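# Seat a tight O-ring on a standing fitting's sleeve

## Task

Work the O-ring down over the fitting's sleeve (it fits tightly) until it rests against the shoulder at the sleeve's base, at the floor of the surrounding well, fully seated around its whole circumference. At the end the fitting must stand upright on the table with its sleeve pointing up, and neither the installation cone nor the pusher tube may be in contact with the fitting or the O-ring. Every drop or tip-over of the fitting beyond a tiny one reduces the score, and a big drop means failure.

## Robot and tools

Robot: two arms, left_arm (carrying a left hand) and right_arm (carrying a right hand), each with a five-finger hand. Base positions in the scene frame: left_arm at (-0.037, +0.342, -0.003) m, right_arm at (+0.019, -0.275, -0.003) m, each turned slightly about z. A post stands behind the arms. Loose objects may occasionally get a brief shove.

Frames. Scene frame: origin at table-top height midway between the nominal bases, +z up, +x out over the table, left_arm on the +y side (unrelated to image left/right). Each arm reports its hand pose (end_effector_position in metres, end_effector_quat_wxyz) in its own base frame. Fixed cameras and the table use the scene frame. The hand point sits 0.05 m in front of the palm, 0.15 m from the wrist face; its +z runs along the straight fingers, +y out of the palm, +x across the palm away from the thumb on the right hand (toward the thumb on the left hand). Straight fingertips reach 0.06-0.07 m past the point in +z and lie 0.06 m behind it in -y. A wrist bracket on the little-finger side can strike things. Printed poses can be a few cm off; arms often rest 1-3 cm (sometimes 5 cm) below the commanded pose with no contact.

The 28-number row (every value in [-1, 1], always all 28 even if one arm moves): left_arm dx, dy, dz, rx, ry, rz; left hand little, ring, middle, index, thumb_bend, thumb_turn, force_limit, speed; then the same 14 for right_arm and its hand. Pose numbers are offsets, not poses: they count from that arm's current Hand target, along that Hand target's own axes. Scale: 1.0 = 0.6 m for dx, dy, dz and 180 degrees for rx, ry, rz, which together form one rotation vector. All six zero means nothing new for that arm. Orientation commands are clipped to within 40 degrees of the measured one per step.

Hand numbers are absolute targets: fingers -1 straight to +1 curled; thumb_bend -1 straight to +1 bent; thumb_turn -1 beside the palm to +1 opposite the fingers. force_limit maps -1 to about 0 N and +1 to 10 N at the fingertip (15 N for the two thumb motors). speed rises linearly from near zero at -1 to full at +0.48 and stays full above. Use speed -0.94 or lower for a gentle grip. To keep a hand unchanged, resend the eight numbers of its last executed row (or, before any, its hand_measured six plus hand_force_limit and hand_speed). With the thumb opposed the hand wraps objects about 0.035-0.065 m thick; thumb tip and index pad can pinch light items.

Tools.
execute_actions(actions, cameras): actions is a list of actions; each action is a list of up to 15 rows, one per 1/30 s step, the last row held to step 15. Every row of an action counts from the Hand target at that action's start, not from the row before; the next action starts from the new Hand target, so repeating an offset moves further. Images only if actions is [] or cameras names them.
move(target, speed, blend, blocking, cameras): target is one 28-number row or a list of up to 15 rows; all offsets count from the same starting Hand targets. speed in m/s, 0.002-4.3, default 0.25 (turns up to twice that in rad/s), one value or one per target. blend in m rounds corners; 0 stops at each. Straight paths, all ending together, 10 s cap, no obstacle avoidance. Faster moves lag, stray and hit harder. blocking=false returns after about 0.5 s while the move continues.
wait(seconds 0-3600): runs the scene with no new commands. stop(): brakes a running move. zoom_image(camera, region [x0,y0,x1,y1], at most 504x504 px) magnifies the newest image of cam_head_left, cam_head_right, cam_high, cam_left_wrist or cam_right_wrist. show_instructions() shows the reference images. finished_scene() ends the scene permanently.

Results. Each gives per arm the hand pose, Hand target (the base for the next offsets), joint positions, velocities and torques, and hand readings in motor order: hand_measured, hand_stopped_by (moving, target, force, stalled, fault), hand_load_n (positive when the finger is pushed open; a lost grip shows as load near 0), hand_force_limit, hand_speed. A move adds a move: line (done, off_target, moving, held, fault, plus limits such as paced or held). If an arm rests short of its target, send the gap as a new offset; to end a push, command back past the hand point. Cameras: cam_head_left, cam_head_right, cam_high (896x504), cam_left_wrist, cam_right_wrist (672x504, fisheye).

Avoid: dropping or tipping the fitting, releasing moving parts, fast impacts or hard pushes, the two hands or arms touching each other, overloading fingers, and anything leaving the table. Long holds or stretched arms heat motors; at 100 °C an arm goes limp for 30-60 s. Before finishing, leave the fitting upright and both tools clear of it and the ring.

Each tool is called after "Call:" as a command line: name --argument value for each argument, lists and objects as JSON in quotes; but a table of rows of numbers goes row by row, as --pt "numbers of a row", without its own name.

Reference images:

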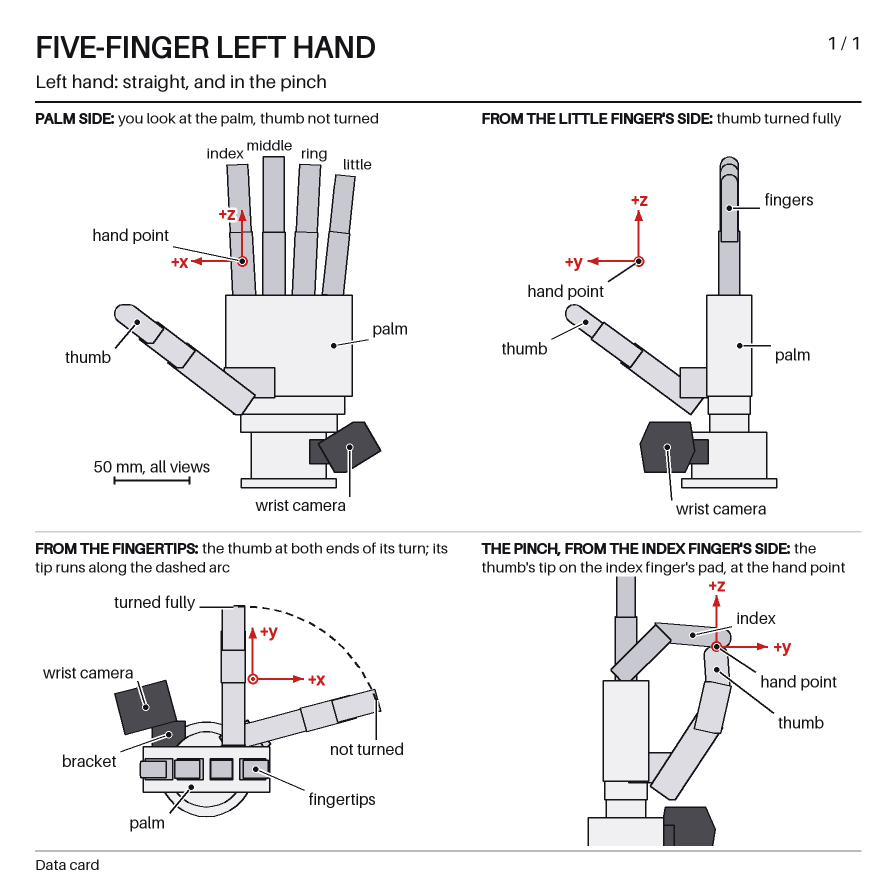

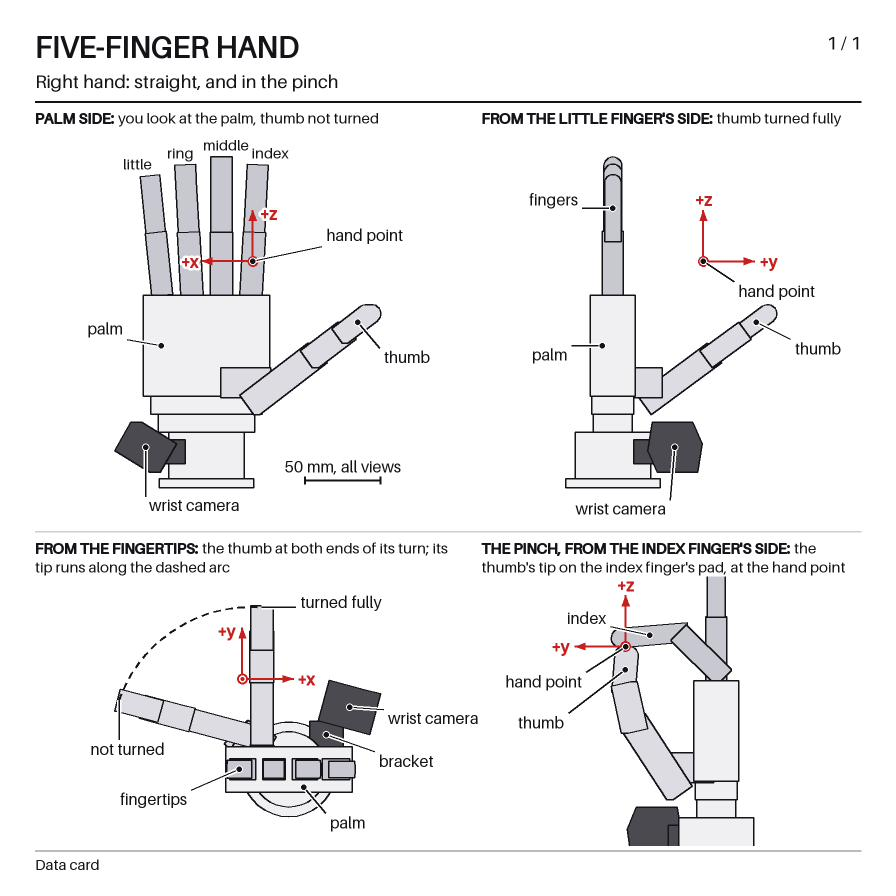

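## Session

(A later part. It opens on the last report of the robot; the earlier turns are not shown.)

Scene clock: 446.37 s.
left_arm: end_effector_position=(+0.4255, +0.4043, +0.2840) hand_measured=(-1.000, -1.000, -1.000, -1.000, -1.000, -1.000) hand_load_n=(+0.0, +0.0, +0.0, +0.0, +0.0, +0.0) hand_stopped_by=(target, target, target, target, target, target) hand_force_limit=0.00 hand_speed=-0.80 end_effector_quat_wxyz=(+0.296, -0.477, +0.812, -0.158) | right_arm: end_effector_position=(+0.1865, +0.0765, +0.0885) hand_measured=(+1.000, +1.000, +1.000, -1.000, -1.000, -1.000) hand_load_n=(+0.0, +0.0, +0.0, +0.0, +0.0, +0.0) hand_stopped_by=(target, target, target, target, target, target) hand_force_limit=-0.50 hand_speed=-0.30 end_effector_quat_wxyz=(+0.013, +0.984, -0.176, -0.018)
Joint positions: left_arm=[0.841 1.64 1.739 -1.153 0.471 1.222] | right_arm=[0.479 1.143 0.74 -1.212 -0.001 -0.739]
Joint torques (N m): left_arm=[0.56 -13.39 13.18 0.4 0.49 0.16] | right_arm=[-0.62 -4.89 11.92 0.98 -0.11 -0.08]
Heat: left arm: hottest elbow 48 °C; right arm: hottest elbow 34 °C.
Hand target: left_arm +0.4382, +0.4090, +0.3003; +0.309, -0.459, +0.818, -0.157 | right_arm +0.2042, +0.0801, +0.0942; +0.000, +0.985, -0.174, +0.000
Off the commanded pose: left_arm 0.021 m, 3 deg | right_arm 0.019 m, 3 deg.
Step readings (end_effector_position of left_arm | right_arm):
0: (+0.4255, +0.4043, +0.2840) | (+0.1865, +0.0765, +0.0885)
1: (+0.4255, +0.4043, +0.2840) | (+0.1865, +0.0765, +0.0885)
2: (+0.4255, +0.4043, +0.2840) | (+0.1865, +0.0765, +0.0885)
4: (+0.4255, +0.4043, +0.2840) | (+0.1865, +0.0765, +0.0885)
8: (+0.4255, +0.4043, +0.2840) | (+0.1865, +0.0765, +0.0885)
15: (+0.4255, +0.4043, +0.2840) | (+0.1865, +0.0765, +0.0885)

Call:
move --pt "0 0 0 0 0 0 -1 -1 -1 -1 -1 -1 0.0 -0.8 0.0 0 -0.0833 0 0 0 1 1 1 -1 -1 -1 -0.5 -0.3" --pt "0 0 0 0 0 0 -1 -1 -1 -1 -1 -1 0.0 -0.8 0.0 0 0.01 0 0 0 1 1 1 -1 -1 -1 -0.5 -0.3" --speed 0.12 --cameras '["cam_head_left","cam_high"]'

Call:
zoom_image --camera "cam_head_left" --region '[420, 300, 480, 360]'

Call:
zoom_image --camera "cam_high" --region '[550, 160, 610, 220]'

Scene clock: 458.57 s.
left_arm: end_effector_position=(+0.4255, +0.4043, +0.2840) hand_measured=(-1.000, -1.000, -1.000, -1.000, -1.000, -1.000) hand_load_n=(+0.0, +0.0, +0.0, +0.0, +0.0, +0.0) hand_stopped_by=(target, target, target, target, target, target) hand_force_limit=0.00 hand_speed=-0.80 end_effector_quat_wxyz=(+0.296, -0.477, +0.812, -0.158) | right_arm: end_effector_position=(+0.1957, +0.0813, +0.0896) hand_measured=(+1.000, +1.000, +1.000, -1.000, -1.000, -1.000) hand_load_n=(+0.0, +0.0, +0.0, +0.0, -0.5, +0.0) hand_stopped_by=(target, target, target, target, target, target) hand_force_limit=-0.50 hand_speed=-0.30 end_effector_quat_wxyz=(+0.006, +0.984, -0.176, -0.008)
Joint positions: left_arm=[0.841 1.64 1.739 -1.153 0.471 1.222] | right_arm=[0.479 1.151 0.754 -1.194 -0.001 -0.739]
Joint torques (N m): left_arm=[0.26 -13.33 13.12 0.43 0.51 0.16] | right_arm=[-0.32 -5.3 9.69 0.84 -0.13 -0.09]
Heat: left arm: hottest elbow 48 °C; right arm: hottest elbow 34 °C.
Hand target: left_arm +0.4382, +0.4090, +0.3003; +0.309, -0.459, +0.818, -0.157 | right_arm +0.2042, +0.0801, +0.0882; +0.000, +0.985, -0.174, +0.000
Off the commanded pose: left_arm 0.021 m, 3 deg | right_arm 0.009 m, 1 deg.
move: done

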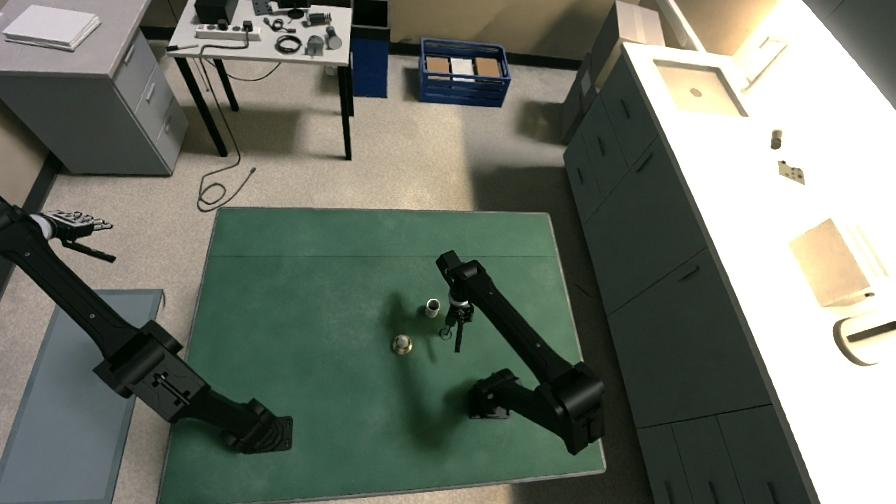

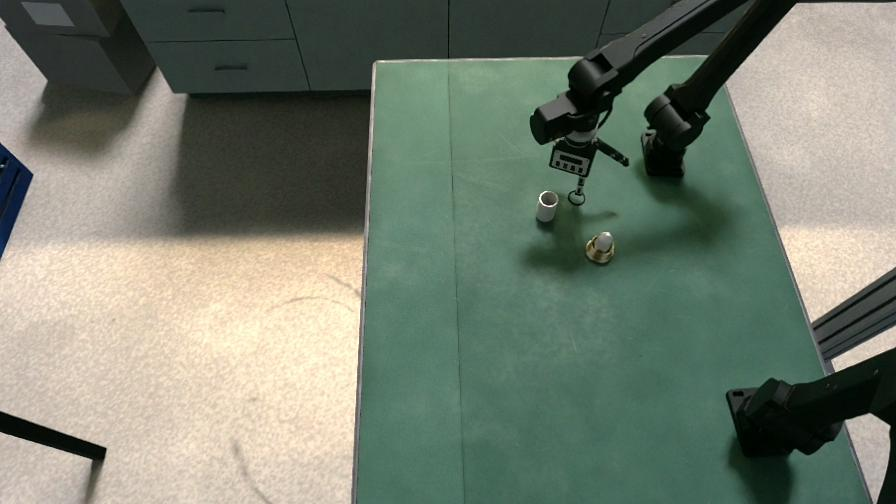

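Scaled by 8.400 from the camera's image (finer frame: 1280x720).

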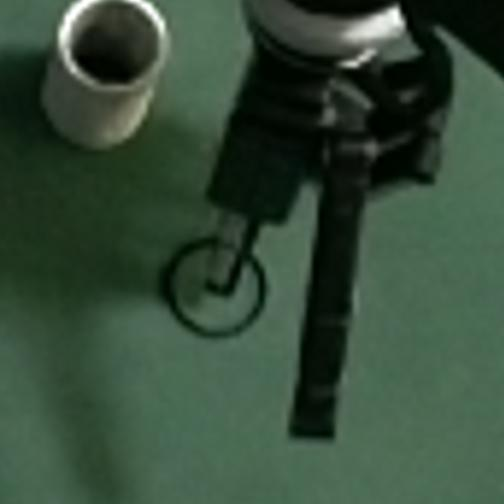

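Scaled by 8.400 from the camera's image (finer frame: 1280x720).

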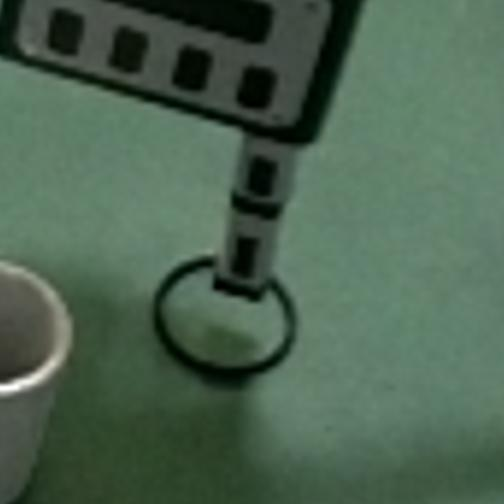

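Call:
move --target '[0,0,0,0,0,0,-1,-1,-1,-1,-1,-1,0.0,-0.8, 0.0,0,0.0237,0,0,0,1,1,1,-1,-1,-1,-0.5,-0.3]' --speed 0.05 --cameras '["cam_head_left","cam_high"]'

Call:
zoom_image --camera "cam_head_left" --region '[420, 300, 480, 360]'

Call:
zoom_image --camera "cam_high" --region '[550, 160, 610, 220]'

Scene clock: 473.83 s.
left_arm: end_effector_position=(+0.4255, +0.4043, +0.2840) hand_measured=(-1.000, -1.000, -1.000, -1.000, -1.000, -1.000) hand_load_n=(+0.0, +0.0, +0.0, +0.0, +0.0, +0.0) hand_stopped_by=(target, target, target, target, target, target) hand_force_limit=0.00 hand_speed=-0.80 end_effector_quat_wxyz=(+0.296, -0.477, +0.812, -0.158) | right_arm: end_effector_position=(+0.1966, +0.0818, +0.0760) hand_measured=(+1.000, +1.000, +1.000, -1.000, -1.000, -1.000) hand_load_n=(+0.0, +0.0, +0.0, +0.0, +0.0, +0.0) hand_stopped_by=(target, target, target, target, target, target) hand_force_limit=-0.50 hand_speed=-0.30 end_effector_quat_wxyz=(+0.005, +0.984, -0.176, -0.007)
Joint positions: left_arm=[0.841 1.64 1.739 -1.153 0.471 1.222] | right_arm=[0.479 1.169 0.729 -1.148 -0.001 -0.739]
Joint torques (N m): left_arm=[0.38 -13.51 13.14 0.53 0.51 0.17] | right_arm=[-0.56 -5.01 9.43 0.87 -0.12 -0.07]
Heat: left arm: hottest elbow 48 °C; right arm: hottest elbow 34 °C.
Hand target: left_arm +0.4382, +0.4090, +0.3003; +0.309, -0.459, +0.818, -0.157 | right_arm +0.2042, +0.0801, +0.0739; +0.000, +0.985, -0.174, +0.000
Off the commanded pose: left_arm 0.021 m, 3 deg | right_arm 0.008 m, 1 deg.
move: done

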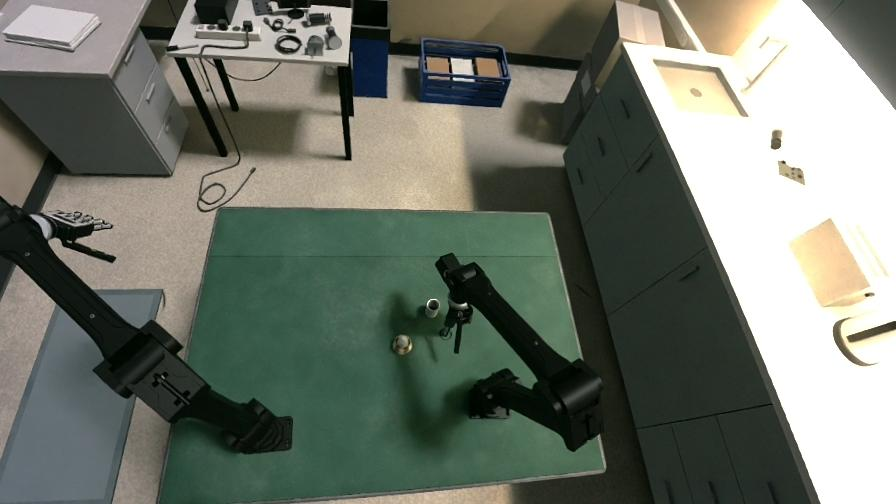

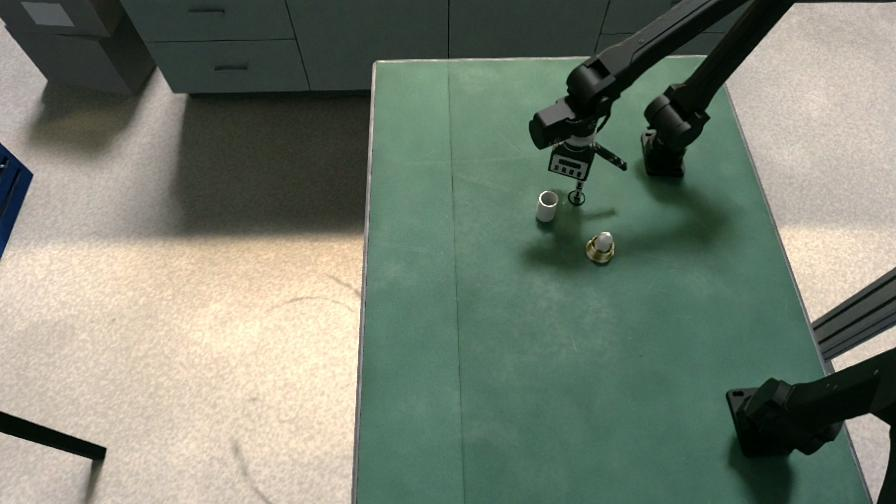

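Scaled by 8.400 from the camera's image (finer frame: 1280x720).

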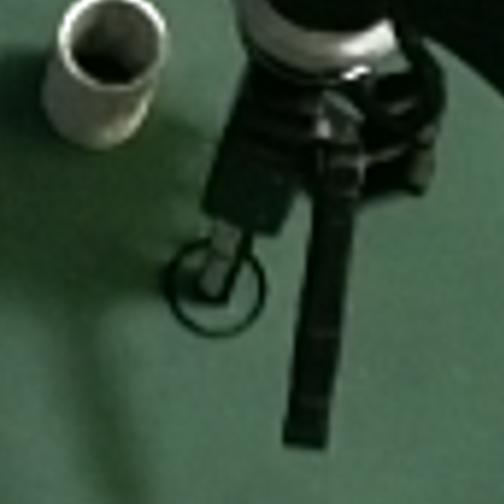

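Scaled by 8.400 from the camera's image (finer frame: 1280x720).

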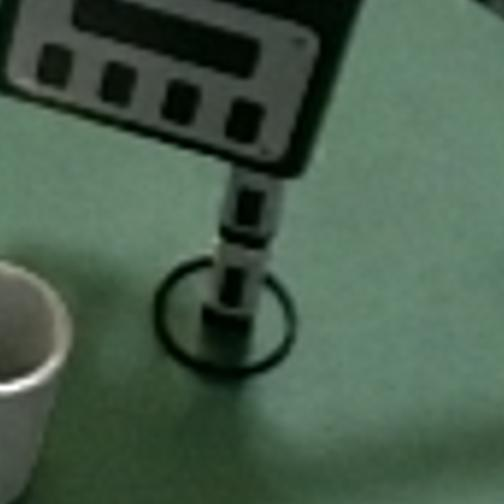

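Call:
move --target '[0,0,0,0,0,0,-1,-1,-1,-1,-1,-1,0.0,-0.8, 0.2058,-0.0075,0.0083,0,0,0,1,1,1,-1,-1,-1,-0.5,-0.3]' --speed 0.06 --cameras '["cam_head_left","cam_high"]'

Call:
zoom_image --camera "cam_high" --region '[480, 100, 600, 220]'

Scene clock: 496.63 s.
left_arm: end_effector_position=(+0.4255, +0.4043, +0.2840) hand_measured=(-1.000, -1.000, -1.000, -1.000, -1.000, -1.000) hand_load_n=(+0.0, +0.0, +0.0, +0.0, +0.0, +0.0) hand_stopped_by=(target, target, target, target, target, target) hand_force_limit=0.00 hand_speed=-0.80 end_effector_quat_wxyz=(+0.296, -0.477, +0.812, -0.158) | right_arm: end_effector_position=(+0.2197, +0.0714, +0.0727) hand_measured=(+1.000, +1.000, +1.000, -1.000, -1.000, -1.000) hand_load_n=(+0.0, +0.0, +0.0, +1.0, +0.0, +0.0) hand_stopped_by=(target, target, target, target, target, target) hand_force_limit=-0.50 hand_speed=-0.30 end_effector_quat_wxyz=(+0.004, +0.980, -0.159, -0.117)
Joint positions: left_arm=[0.841 1.64 1.739 -1.153 0.471 1.222] | right_arm=[0.35 1.379 0.855 -1.257 -0.107 -0.911]
Joint torques (N m): left_arm=[0.32 -13.39 13.15 0.47 0.52 0.16] | right_arm=[-6.71 -5.36 17.51 5.07 4.38 -0.33]
Heat: left arm: hottest elbow 48 °C; right arm: hottest elbow 34 °C.
Hand target: left_arm +0.4382, +0.4090, +0.3003; +0.309, -0.459, +0.818, -0.157 | right_arm +0.3217, +0.0421, +0.0690; +0.000, +0.985, -0.174, +0.000
Off the commanded pose: left_arm 0.021 m, 3 deg | right_arm 0.106 m, 14 deg.
move: off_target (right_arm)

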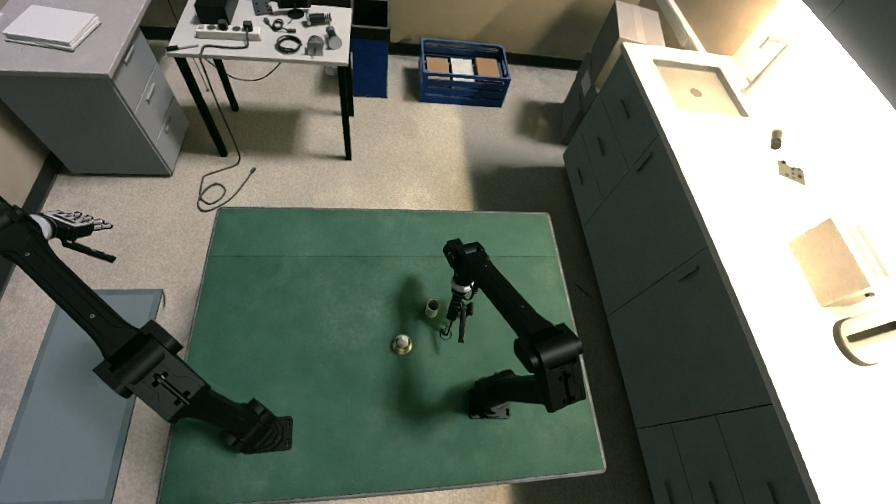

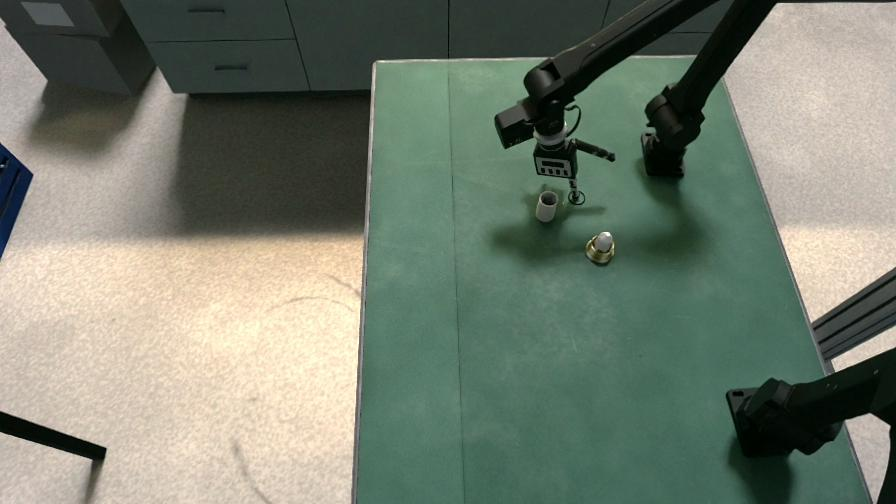

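Scaled by 4.200 from the camera's image (finer frame: 1280x720).

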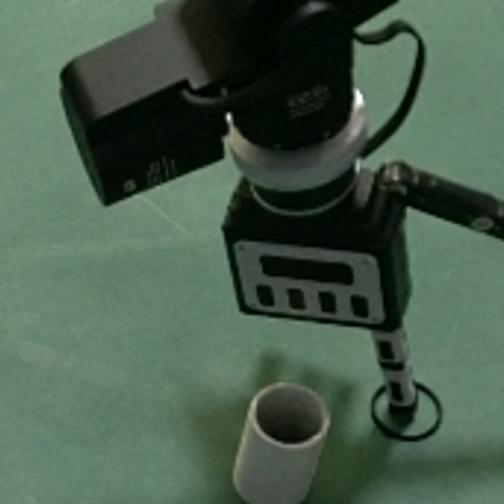

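Call:
move --target '[0,0,0,0,0,0,-1,-1,-1,-1,-1,-1,0.0,-0.8, -0.1815,0.0103,-0.045,0,0,0,1,1,1,-1,-1,-1,-0.5,-0.3]' --speed 0.1 --cameras '["cam_head_left","cam_high"]'

Call:
zoom_image --camera "cam_high" --region '[540, 140, 620, 220]'

Call:
zoom_image --camera "cam_head_left" --region '[420, 290, 490, 360]'

Scene clock: 505.57 s.
left_arm: end_effector_position=(+0.4255, +0.4043, +0.2840) hand_measured=(-1.000, -1.000, -1.000, -1.000, -1.000, -1.000) hand_load_n=(+0.0, +0.0, +0.0, +0.0, +0.0, +0.0) hand_stopped_by=(target, target, target, target, target, target) hand_force_limit=0.00 hand_speed=-0.80 end_effector_quat_wxyz=(+0.296, -0.477, +0.812, -0.158) | right_arm: end_effector_position=(+0.2199, +0.0739, +0.0924) hand_measured=(+1.000, +1.000, +1.000, -1.000, -1.000, -1.000) hand_load_n=(+0.0, +0.0, +0.0, +0.0, -0.5, +0.0) hand_stopped_by=(target, target, target, target, target, target) hand_force_limit=-0.50 hand_speed=-0.30 end_effector_quat_wxyz=(-0.002, +0.986, -0.166, -0.003)
Joint positions: left_arm=[0.841 1.64 1.739 -1.153 0.471 1.222] | right_arm=[0.419 1.186 0.792 -1.18 -0.007 -0.819]
Joint torques (N m): left_arm=[0.38 -13.45 13.12 0.46 0.53 0.16] | right_arm=[0.79 -6.65 9.54 -0.29 0.05 0.19]
Heat: left arm: hottest elbow 48 °C; right arm: hottest wrist yaw 37 °C.
Hand target: left_arm +0.4382, +0.4090, +0.3003; +0.309, -0.459, +0.818, -0.157 | right_arm +0.2173, +0.0736, +0.0960; +0.000, +0.985, -0.174, +0.000
Off the commanded pose: left_arm 0.021 m, 3 deg | right_arm 0.004 m, 1 deg.
move: done

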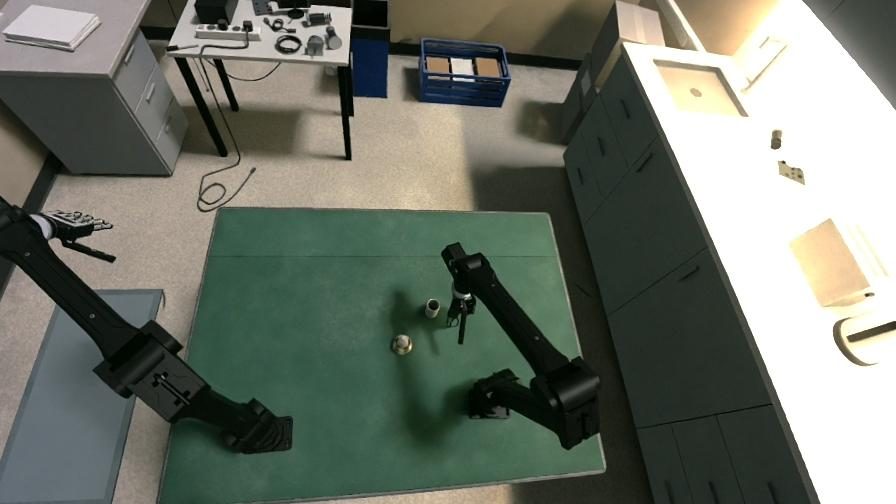

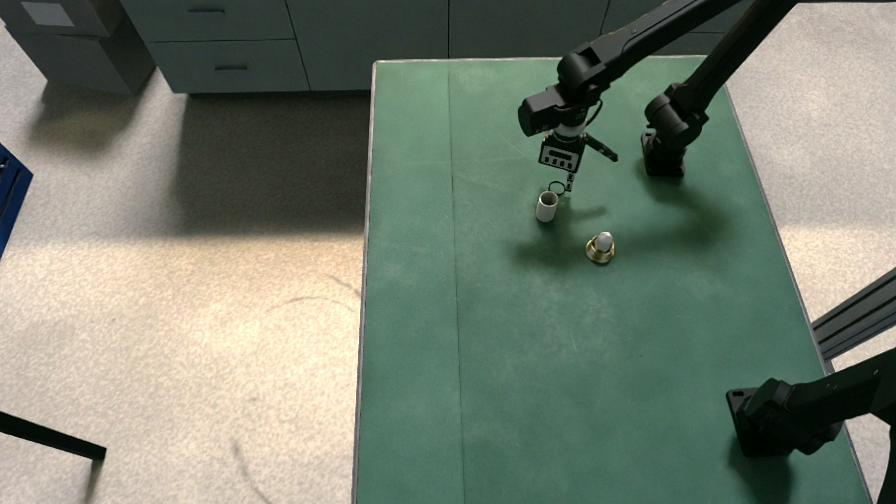

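Scaled by 6.300 from the camera's image (finer frame: 1280x720).

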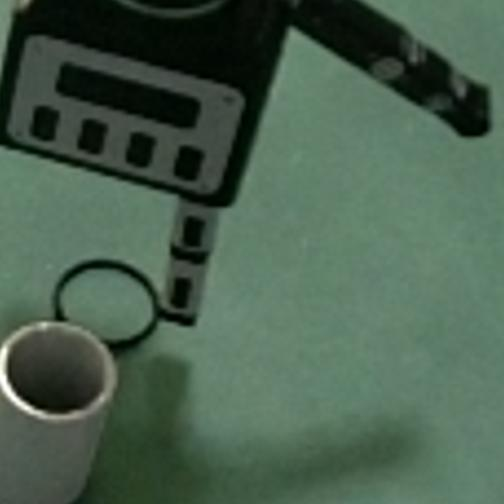

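Scaled by 7.200 from the camera's image (finer frame: 1280x720).

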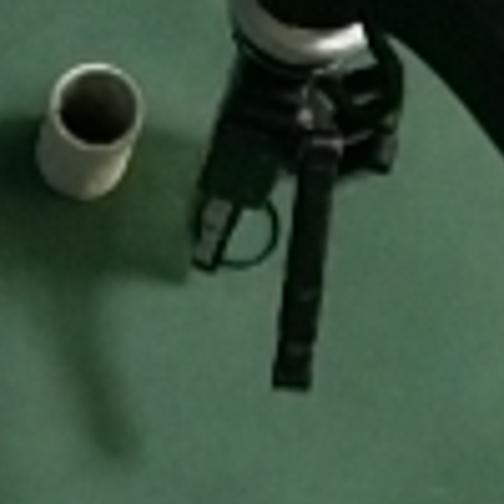

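Call:
move --pt "0 0 0 0 0 0 -1 -1 -1 -1 -1 -1 0.0 -0.8 0.061 0.0133 -0.05 0 0 0 1 1 1 -1 -1 -1 -0.5 -0.3" --pt "0 0 0 0 0 0 -1 -1 -1 -1 -1 -1 0.0 -0.8 0.061 0.0133 0.0083 0 0 0 1 1 1 -1 -1 -1 -0.5 -0.3" --speed 0.1 --cameras '["cam_head_left","cam_high"]'

Call:
zoom_image --camera "cam_high" --region '[520, 140, 600, 220]'

Call:
zoom_image --camera "cam_head_left" --region '[420, 290, 490, 360]'

Scene clock: 520.20 s.
left_arm: end_effector_position=(+0.4255, +0.4043, +0.2840) hand_measured=(-1.000, -1.000, -1.000, -1.000, -1.000, -1.000) hand_load_n=(+0.0, +0.0, +0.0, +0.0, +0.0, +0.0) hand_stopped_by=(target, target, target, target, target, target) hand_force_limit=0.00 hand_speed=-0.80 end_effector_quat_wxyz=(+0.296, -0.477, +0.812, -0.158) | right_arm: end_effector_position=(+0.2411, +0.0540, +0.0926) hand_measured=(+1.000, +1.000, +1.000, -1.000, -1.000, -1.000) hand_load_n=(+0.0, +0.0, +0.0, +0.0, +0.0, +0.0) hand_stopped_by=(target, target, target, target, target, target) hand_force_limit=-0.50 hand_speed=-0.30 end_effector_quat_wxyz=(+0.003, +0.983, -0.182, -0.009)
Joint positions: left_arm=[0.841 1.64 1.739 -1.153 0.471 1.222] | right_arm=[0.327 1.237 0.831 -1.183 -0.004 -0.878]
Joint torques (N m): left_arm=[0.38 -13.57 13.08 0.44 0.49 0.15] | right_arm=[-0.21 -6.24 9.68 0.99 -0.03 -0.08]
Heat: left arm: hottest elbow 48 °C; right arm: hottest elbow 35 °C.
Hand target: left_arm +0.4382, +0.4090, +0.3003; +0.309, -0.459, +0.818, -0.157 | right_arm +0.2489, +0.0535, +0.0910; +0.000, +0.985, -0.174, +0.000
Off the commanded pose: left_arm 0.021 m, 3 deg | right_arm 0.008 m, 1 deg.
move: done

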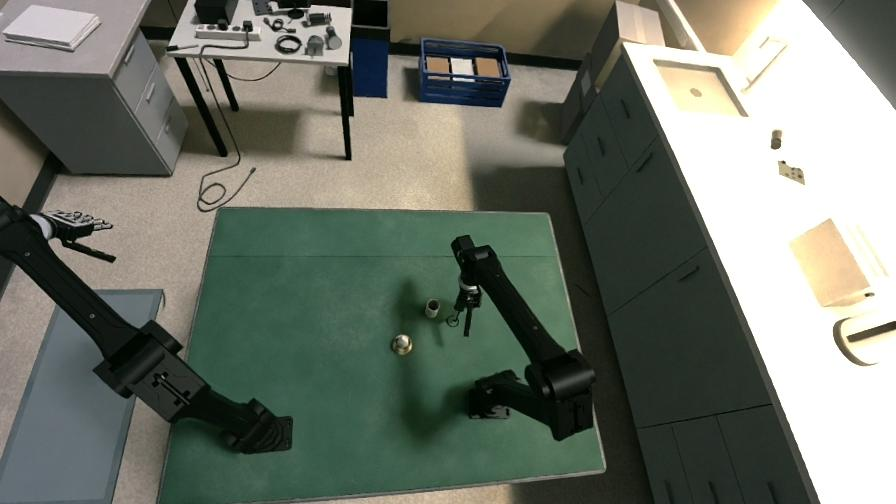

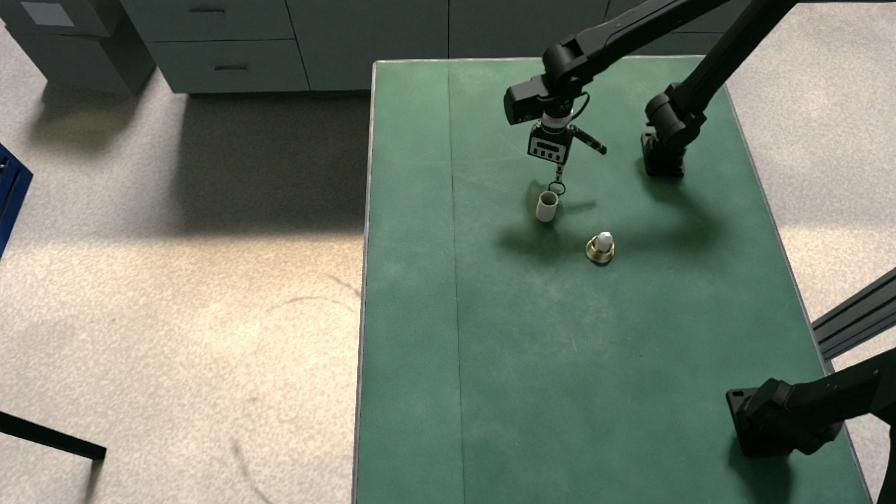

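Scaled by 6.300 from the camera's image (finer frame: 1280x720).

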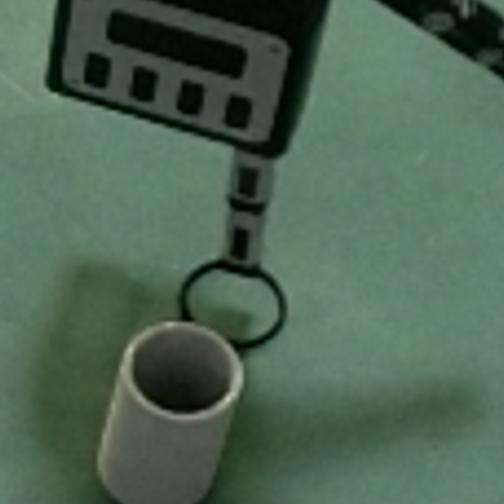

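Scaled by 7.200 from the camera's image (finer frame: 1280x720).

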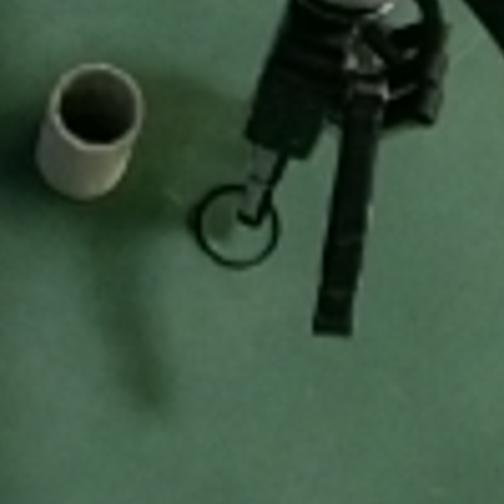

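Call:
move --pt "0 0 0 0 0 0 -1 -1 -1 -1 -1 -1 0.0 -0.8 0 0 0.0267 0 0 0 1 1 1 -1 -1 -1 -0.5 -0.3" --pt "0 0 0 0 0 0 -1 -1 -1 -1 -1 -1 0.0 -0.8 0.0653 -0.0173 0.0267 0 0 0 1 1 1 -1 -1 -1 -0.5 -0.3" --speed 0.06 --cameras '["cam_head_left","cam_high"]'

Call:
zoom_image --camera "cam_high" --region '[510, 130, 590, 210]'

Call:
zoom_image --camera "cam_head_left" --region '[420, 280, 490, 350]'

Scene clock: 534.73 s.
left_arm: end_effector_position=(+0.4255, +0.4043, +0.2840) hand_measured=(-1.000, -1.000, -1.000, -1.000, -1.000, -1.000) hand_load_n=(+0.0, +0.0, +0.0, +0.0, +0.0, +0.0) hand_stopped_by=(target, target, target, target, target, target) hand_force_limit=0.00 hand_speed=-0.80 end_effector_quat_wxyz=(+0.296, -0.477, +0.812, -0.158) | right_arm: end_effector_position=(+0.2497, +0.0552, +0.0741) hand_measured=(+1.000, +1.000, +1.000, -1.000, -1.000, -1.000) hand_load_n=(+0.0, +0.0, +0.0, -3.0, -0.5, +0.0) hand_stopped_by=(target, target, target, target, target, target) hand_force_limit=-0.50 hand_speed=-0.30 end_effector_quat_wxyz=(+0.005, +0.985, -0.168, -0.039)
Joint positions: left_arm=[0.841 1.64 1.739 -1.153 0.471 1.222] | right_arm=[0.313 1.329 0.848 -1.165 -0.027 -0.92]
Joint torques (N m): left_arm=[0.56 -13.22 13.19 0.38 0.5 0.16] | right_arm=[-1.67 -5.3 13.29 2.33 0.92 -0.09]
Heat: left arm: hottest elbow 48 °C; right arm: hottest elbow 35 °C.
Hand target: left_arm +0.4382, +0.4090, +0.3003; +0.309, -0.459, +0.818, -0.157 | right_arm +0.2893, +0.0499, +0.0750; +0.000, +0.985, -0.174, +0.000
Off the commanded pose: left_arm 0.021 m, 3 deg | right_arm 0.040 m, 5 deg.
move: off_target (right_arm)

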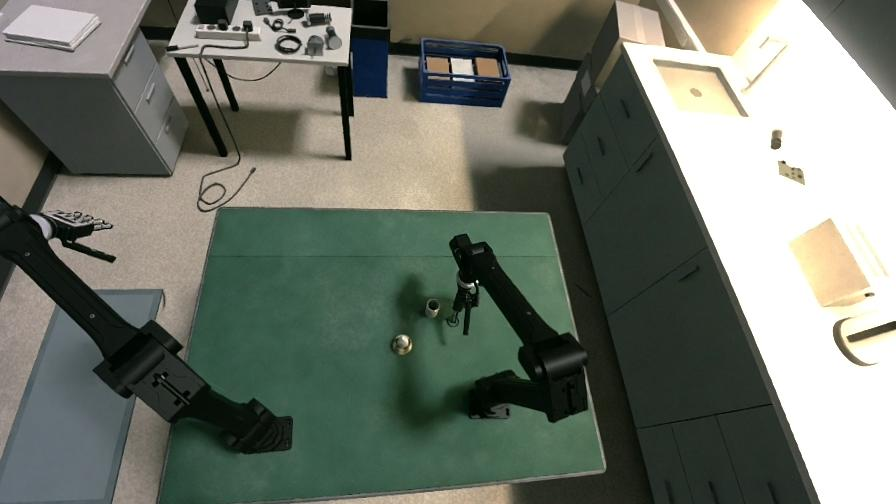

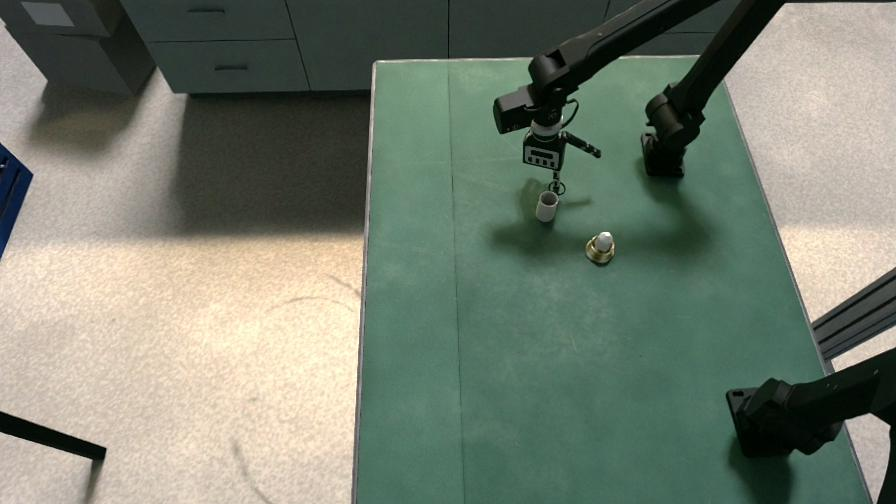

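Scaled by 6.300 from the camera's image (finer frame: 1280x720).

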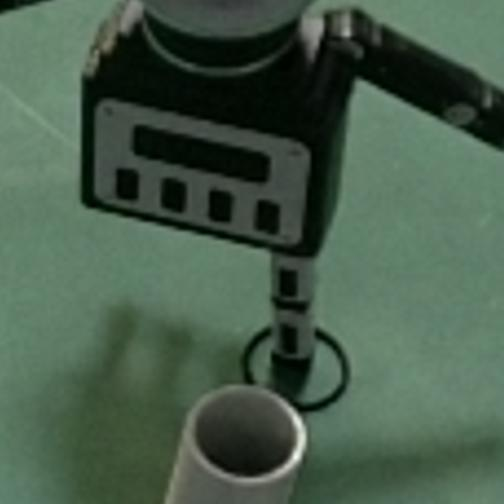

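Scaled by 7.200 from the camera's image (finer frame: 1280x720).

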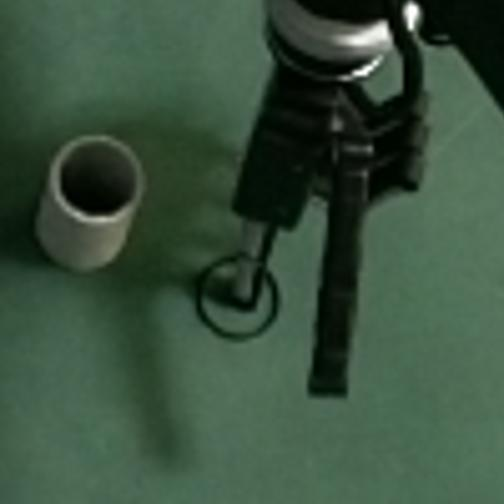

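Call:
move --target '[0,0,0,0,0,0,-1,-1,-1,-1,-1,-1,0.0,-0.8, 0.02,-0.005,-0.0083,0,0,0,1,1,1,-1,-1,-1,-0.5,-0.3]' --speed 0.06 --cameras '["cam_head_left","cam_high"]'

Call:
zoom_image --camera "cam_high" --region '[490, 130, 570, 210]'

Call:
zoom_image --camera "cam_head_left" --region '[420, 270, 490, 340]'

Scene clock: 572.03 s.
left_arm: end_effector_position=(+0.4255, +0.4043, +0.2840) hand_measured=(-1.000, -1.000, -1.000, -1.000, -1.000, -1.000) hand_load_n=(+0.0, +0.0, +0.0, +0.0, +0.0, +0.0) hand_stopped_by=(target, target, target, target, target, target) hand_force_limit=0.00 hand_speed=-0.80 end_effector_quat_wxyz=(+0.296, -0.477, +0.812, -0.158) | right_arm: end_effector_position=(+0.2524, +0.0548, +0.0752) hand_measured=(+1.000, +1.000, +1.000, -1.000, -1.000, -1.000) hand_load_n=(+0.0, +0.0, +0.0, -1.0, -0.5, +0.0) hand_stopped_by=(target, target, target, target, target, target) hand_force_limit=-0.50 hand_speed=-0.30 end_effector_quat_wxyz=(+0.009, +0.985, -0.167, -0.052)
Joint positions: left_arm=[0.841 1.64 1.739 -1.153 0.471 1.222] | right_arm=[0.307 1.355 0.869 -1.186 -0.032 -0.929]
Joint torques (N m): left_arm=[0.5 -13.39 13.15 0.42 0.5 0.15] | right_arm=[-2.43 -5.95 14.6 2.39 1.13 -0.14]
Heat: left arm: hottest elbow 48 °C; right arm: hottest elbow 35 °C.
Hand target: left_arm +0.4382, +0.4090, +0.3003; +0.309, -0.459, +0.818, -0.157 | right_arm +0.3016, +0.0486, +0.0800; +0.000, +0.985, -0.174, +0.000
Off the commanded pose: left_arm 0.021 m, 3 deg | right_arm 0.050 m, 6 deg.
move: off_target (right_arm)

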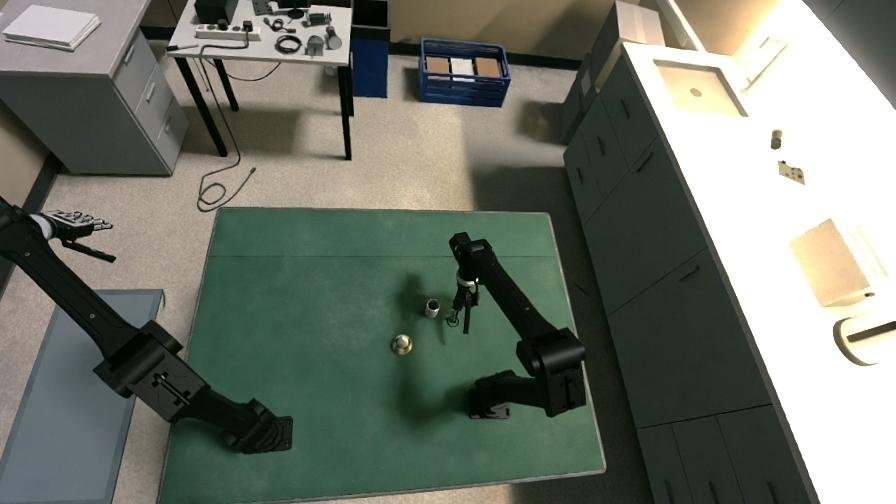

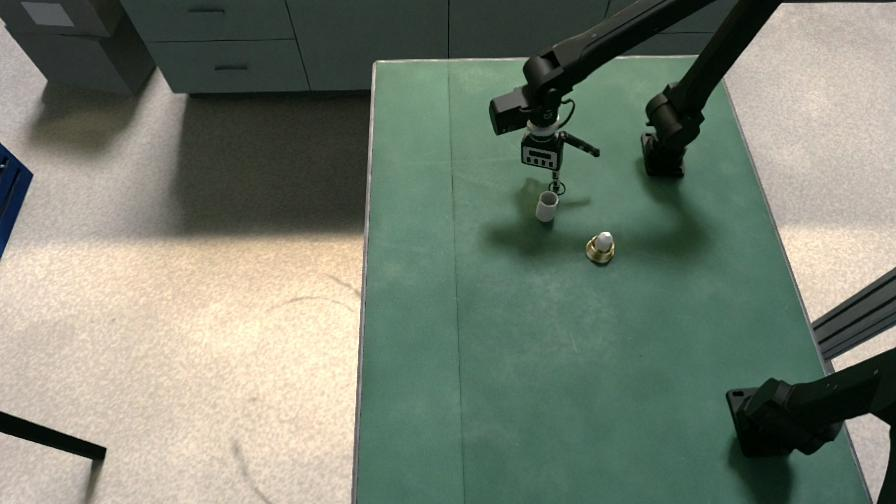

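Scaled by 6.300 from the camera's image (finer frame: 1280x720).

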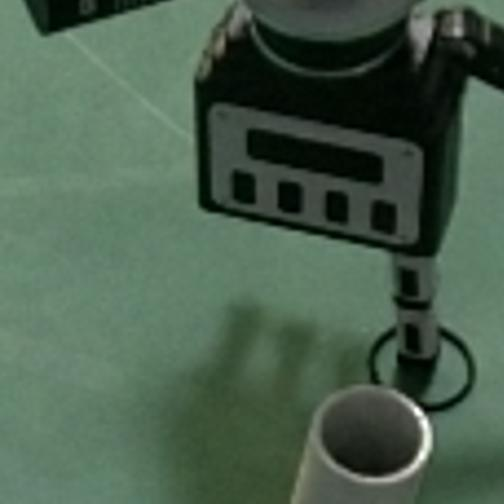

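Scaled by 7.200 from the camera's image (finer frame: 1280x720).

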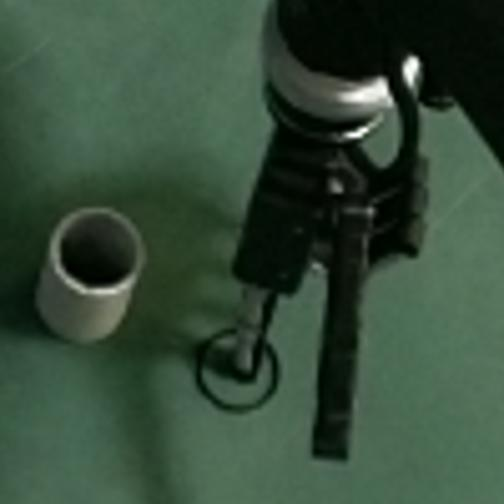

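Call:
move --target '[0,0,0,0,0,0,-1,-1,-1,-1,-1,-1,0.0,-0.8, 0,0,-0.0117,0,0,0,1,1,1,-1,-1,-1,-0.5,-0.3]' --speed 0.06 --cameras '["cam_head_left","cam_high"]'

Call:
zoom_image --camera "cam_high" --region '[490, 130, 570, 210]'

Call:
zoom_image --camera "cam_head_left" --region '[420, 270, 490, 340]'

Scene clock: 577.67 s.
left_arm: end_effector_position=(+0.4255, +0.4043, +0.2840) hand_measured=(-1.000, -1.000, -1.000, -1.000, -1.000, -1.000) hand_load_n=(+0.0, +0.0, +0.0, +0.0, -0.5, +0.0) hand_stopped_by=(target, target, target, target, target, target) hand_force_limit=0.00 hand_speed=-0.80 end_effector_quat_wxyz=(+0.296, -0.477, +0.812, -0.158) | right_arm: end_effector_position=(+0.2515, +0.0537, +0.0754) hand_measured=(+1.000, +1.000, +1.000, -1.000, -1.000, -1.000) hand_load_n=(+0.0, +0.0, +0.0, +0.0, -0.5, +0.0) hand_stopped_by=(target, target, target, target, target, target) hand_force_limit=-0.50 hand_speed=-0.30 end_effector_quat_wxyz=(+0.011, +0.984, -0.169, -0.056)
Joint positions: left_arm=[0.841 1.64 1.739 -1.153 0.471 1.222] | right_arm=[0.304 1.358 0.871 -1.192 -0.032 -0.929]
Joint torques (N m): left_arm=[0.38 -13.57 13.11 0.47 0.5 0.17] | right_arm=[-2.08 -6.71 15.34 1.84 1.15 -0.1]
Heat: left arm: hottest elbow 49 °C; right arm: hottest elbow 36 °C.
Hand target: left_arm +0.4382, +0.4090, +0.3003; +0.309, -0.459, +0.818, -0.157 | right_arm +0.3016, +0.0486, +0.0870; +0.000, +0.985, -0.174, +0.000
Off the commanded pose: left_arm 0.021 m, 3 deg | right_arm 0.052 m, 7 deg.
move: off_target (right_arm)

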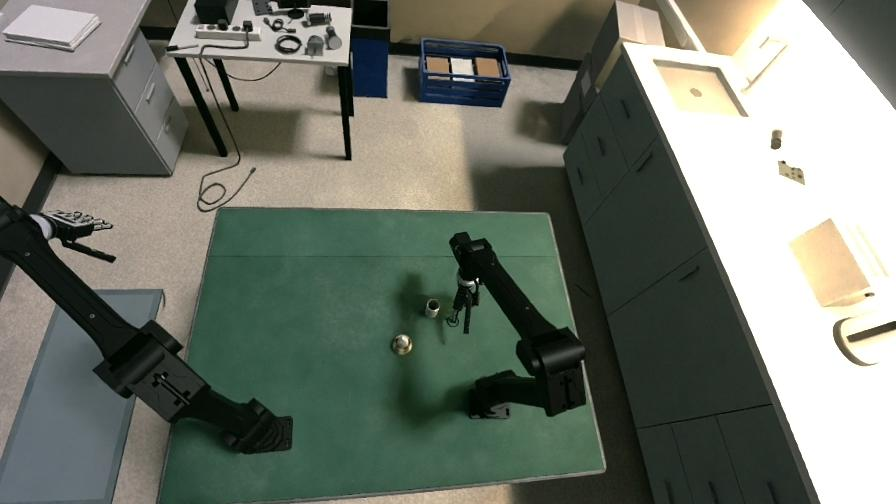

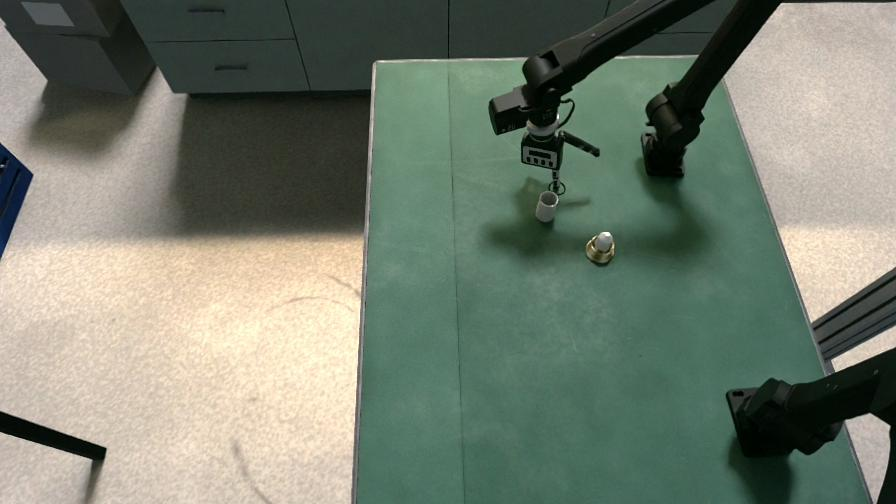

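Scaled by 6.300 from the camera's image (finer frame: 1280x720).

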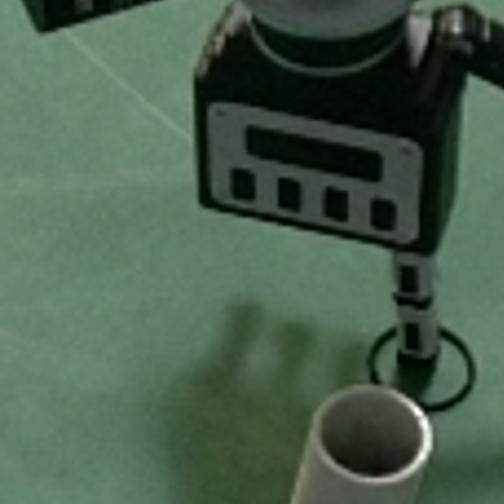

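Scaled by 7.200 from the camera's image (finer frame: 1280x720).

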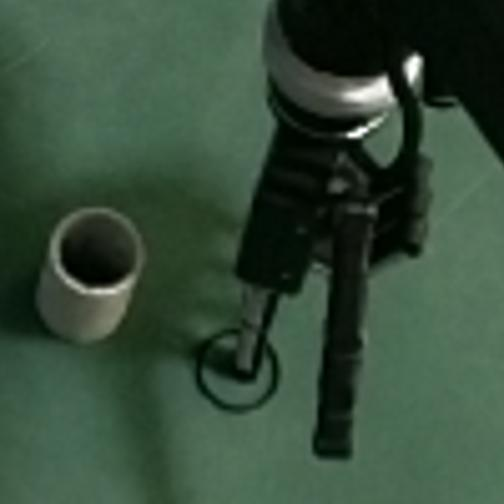

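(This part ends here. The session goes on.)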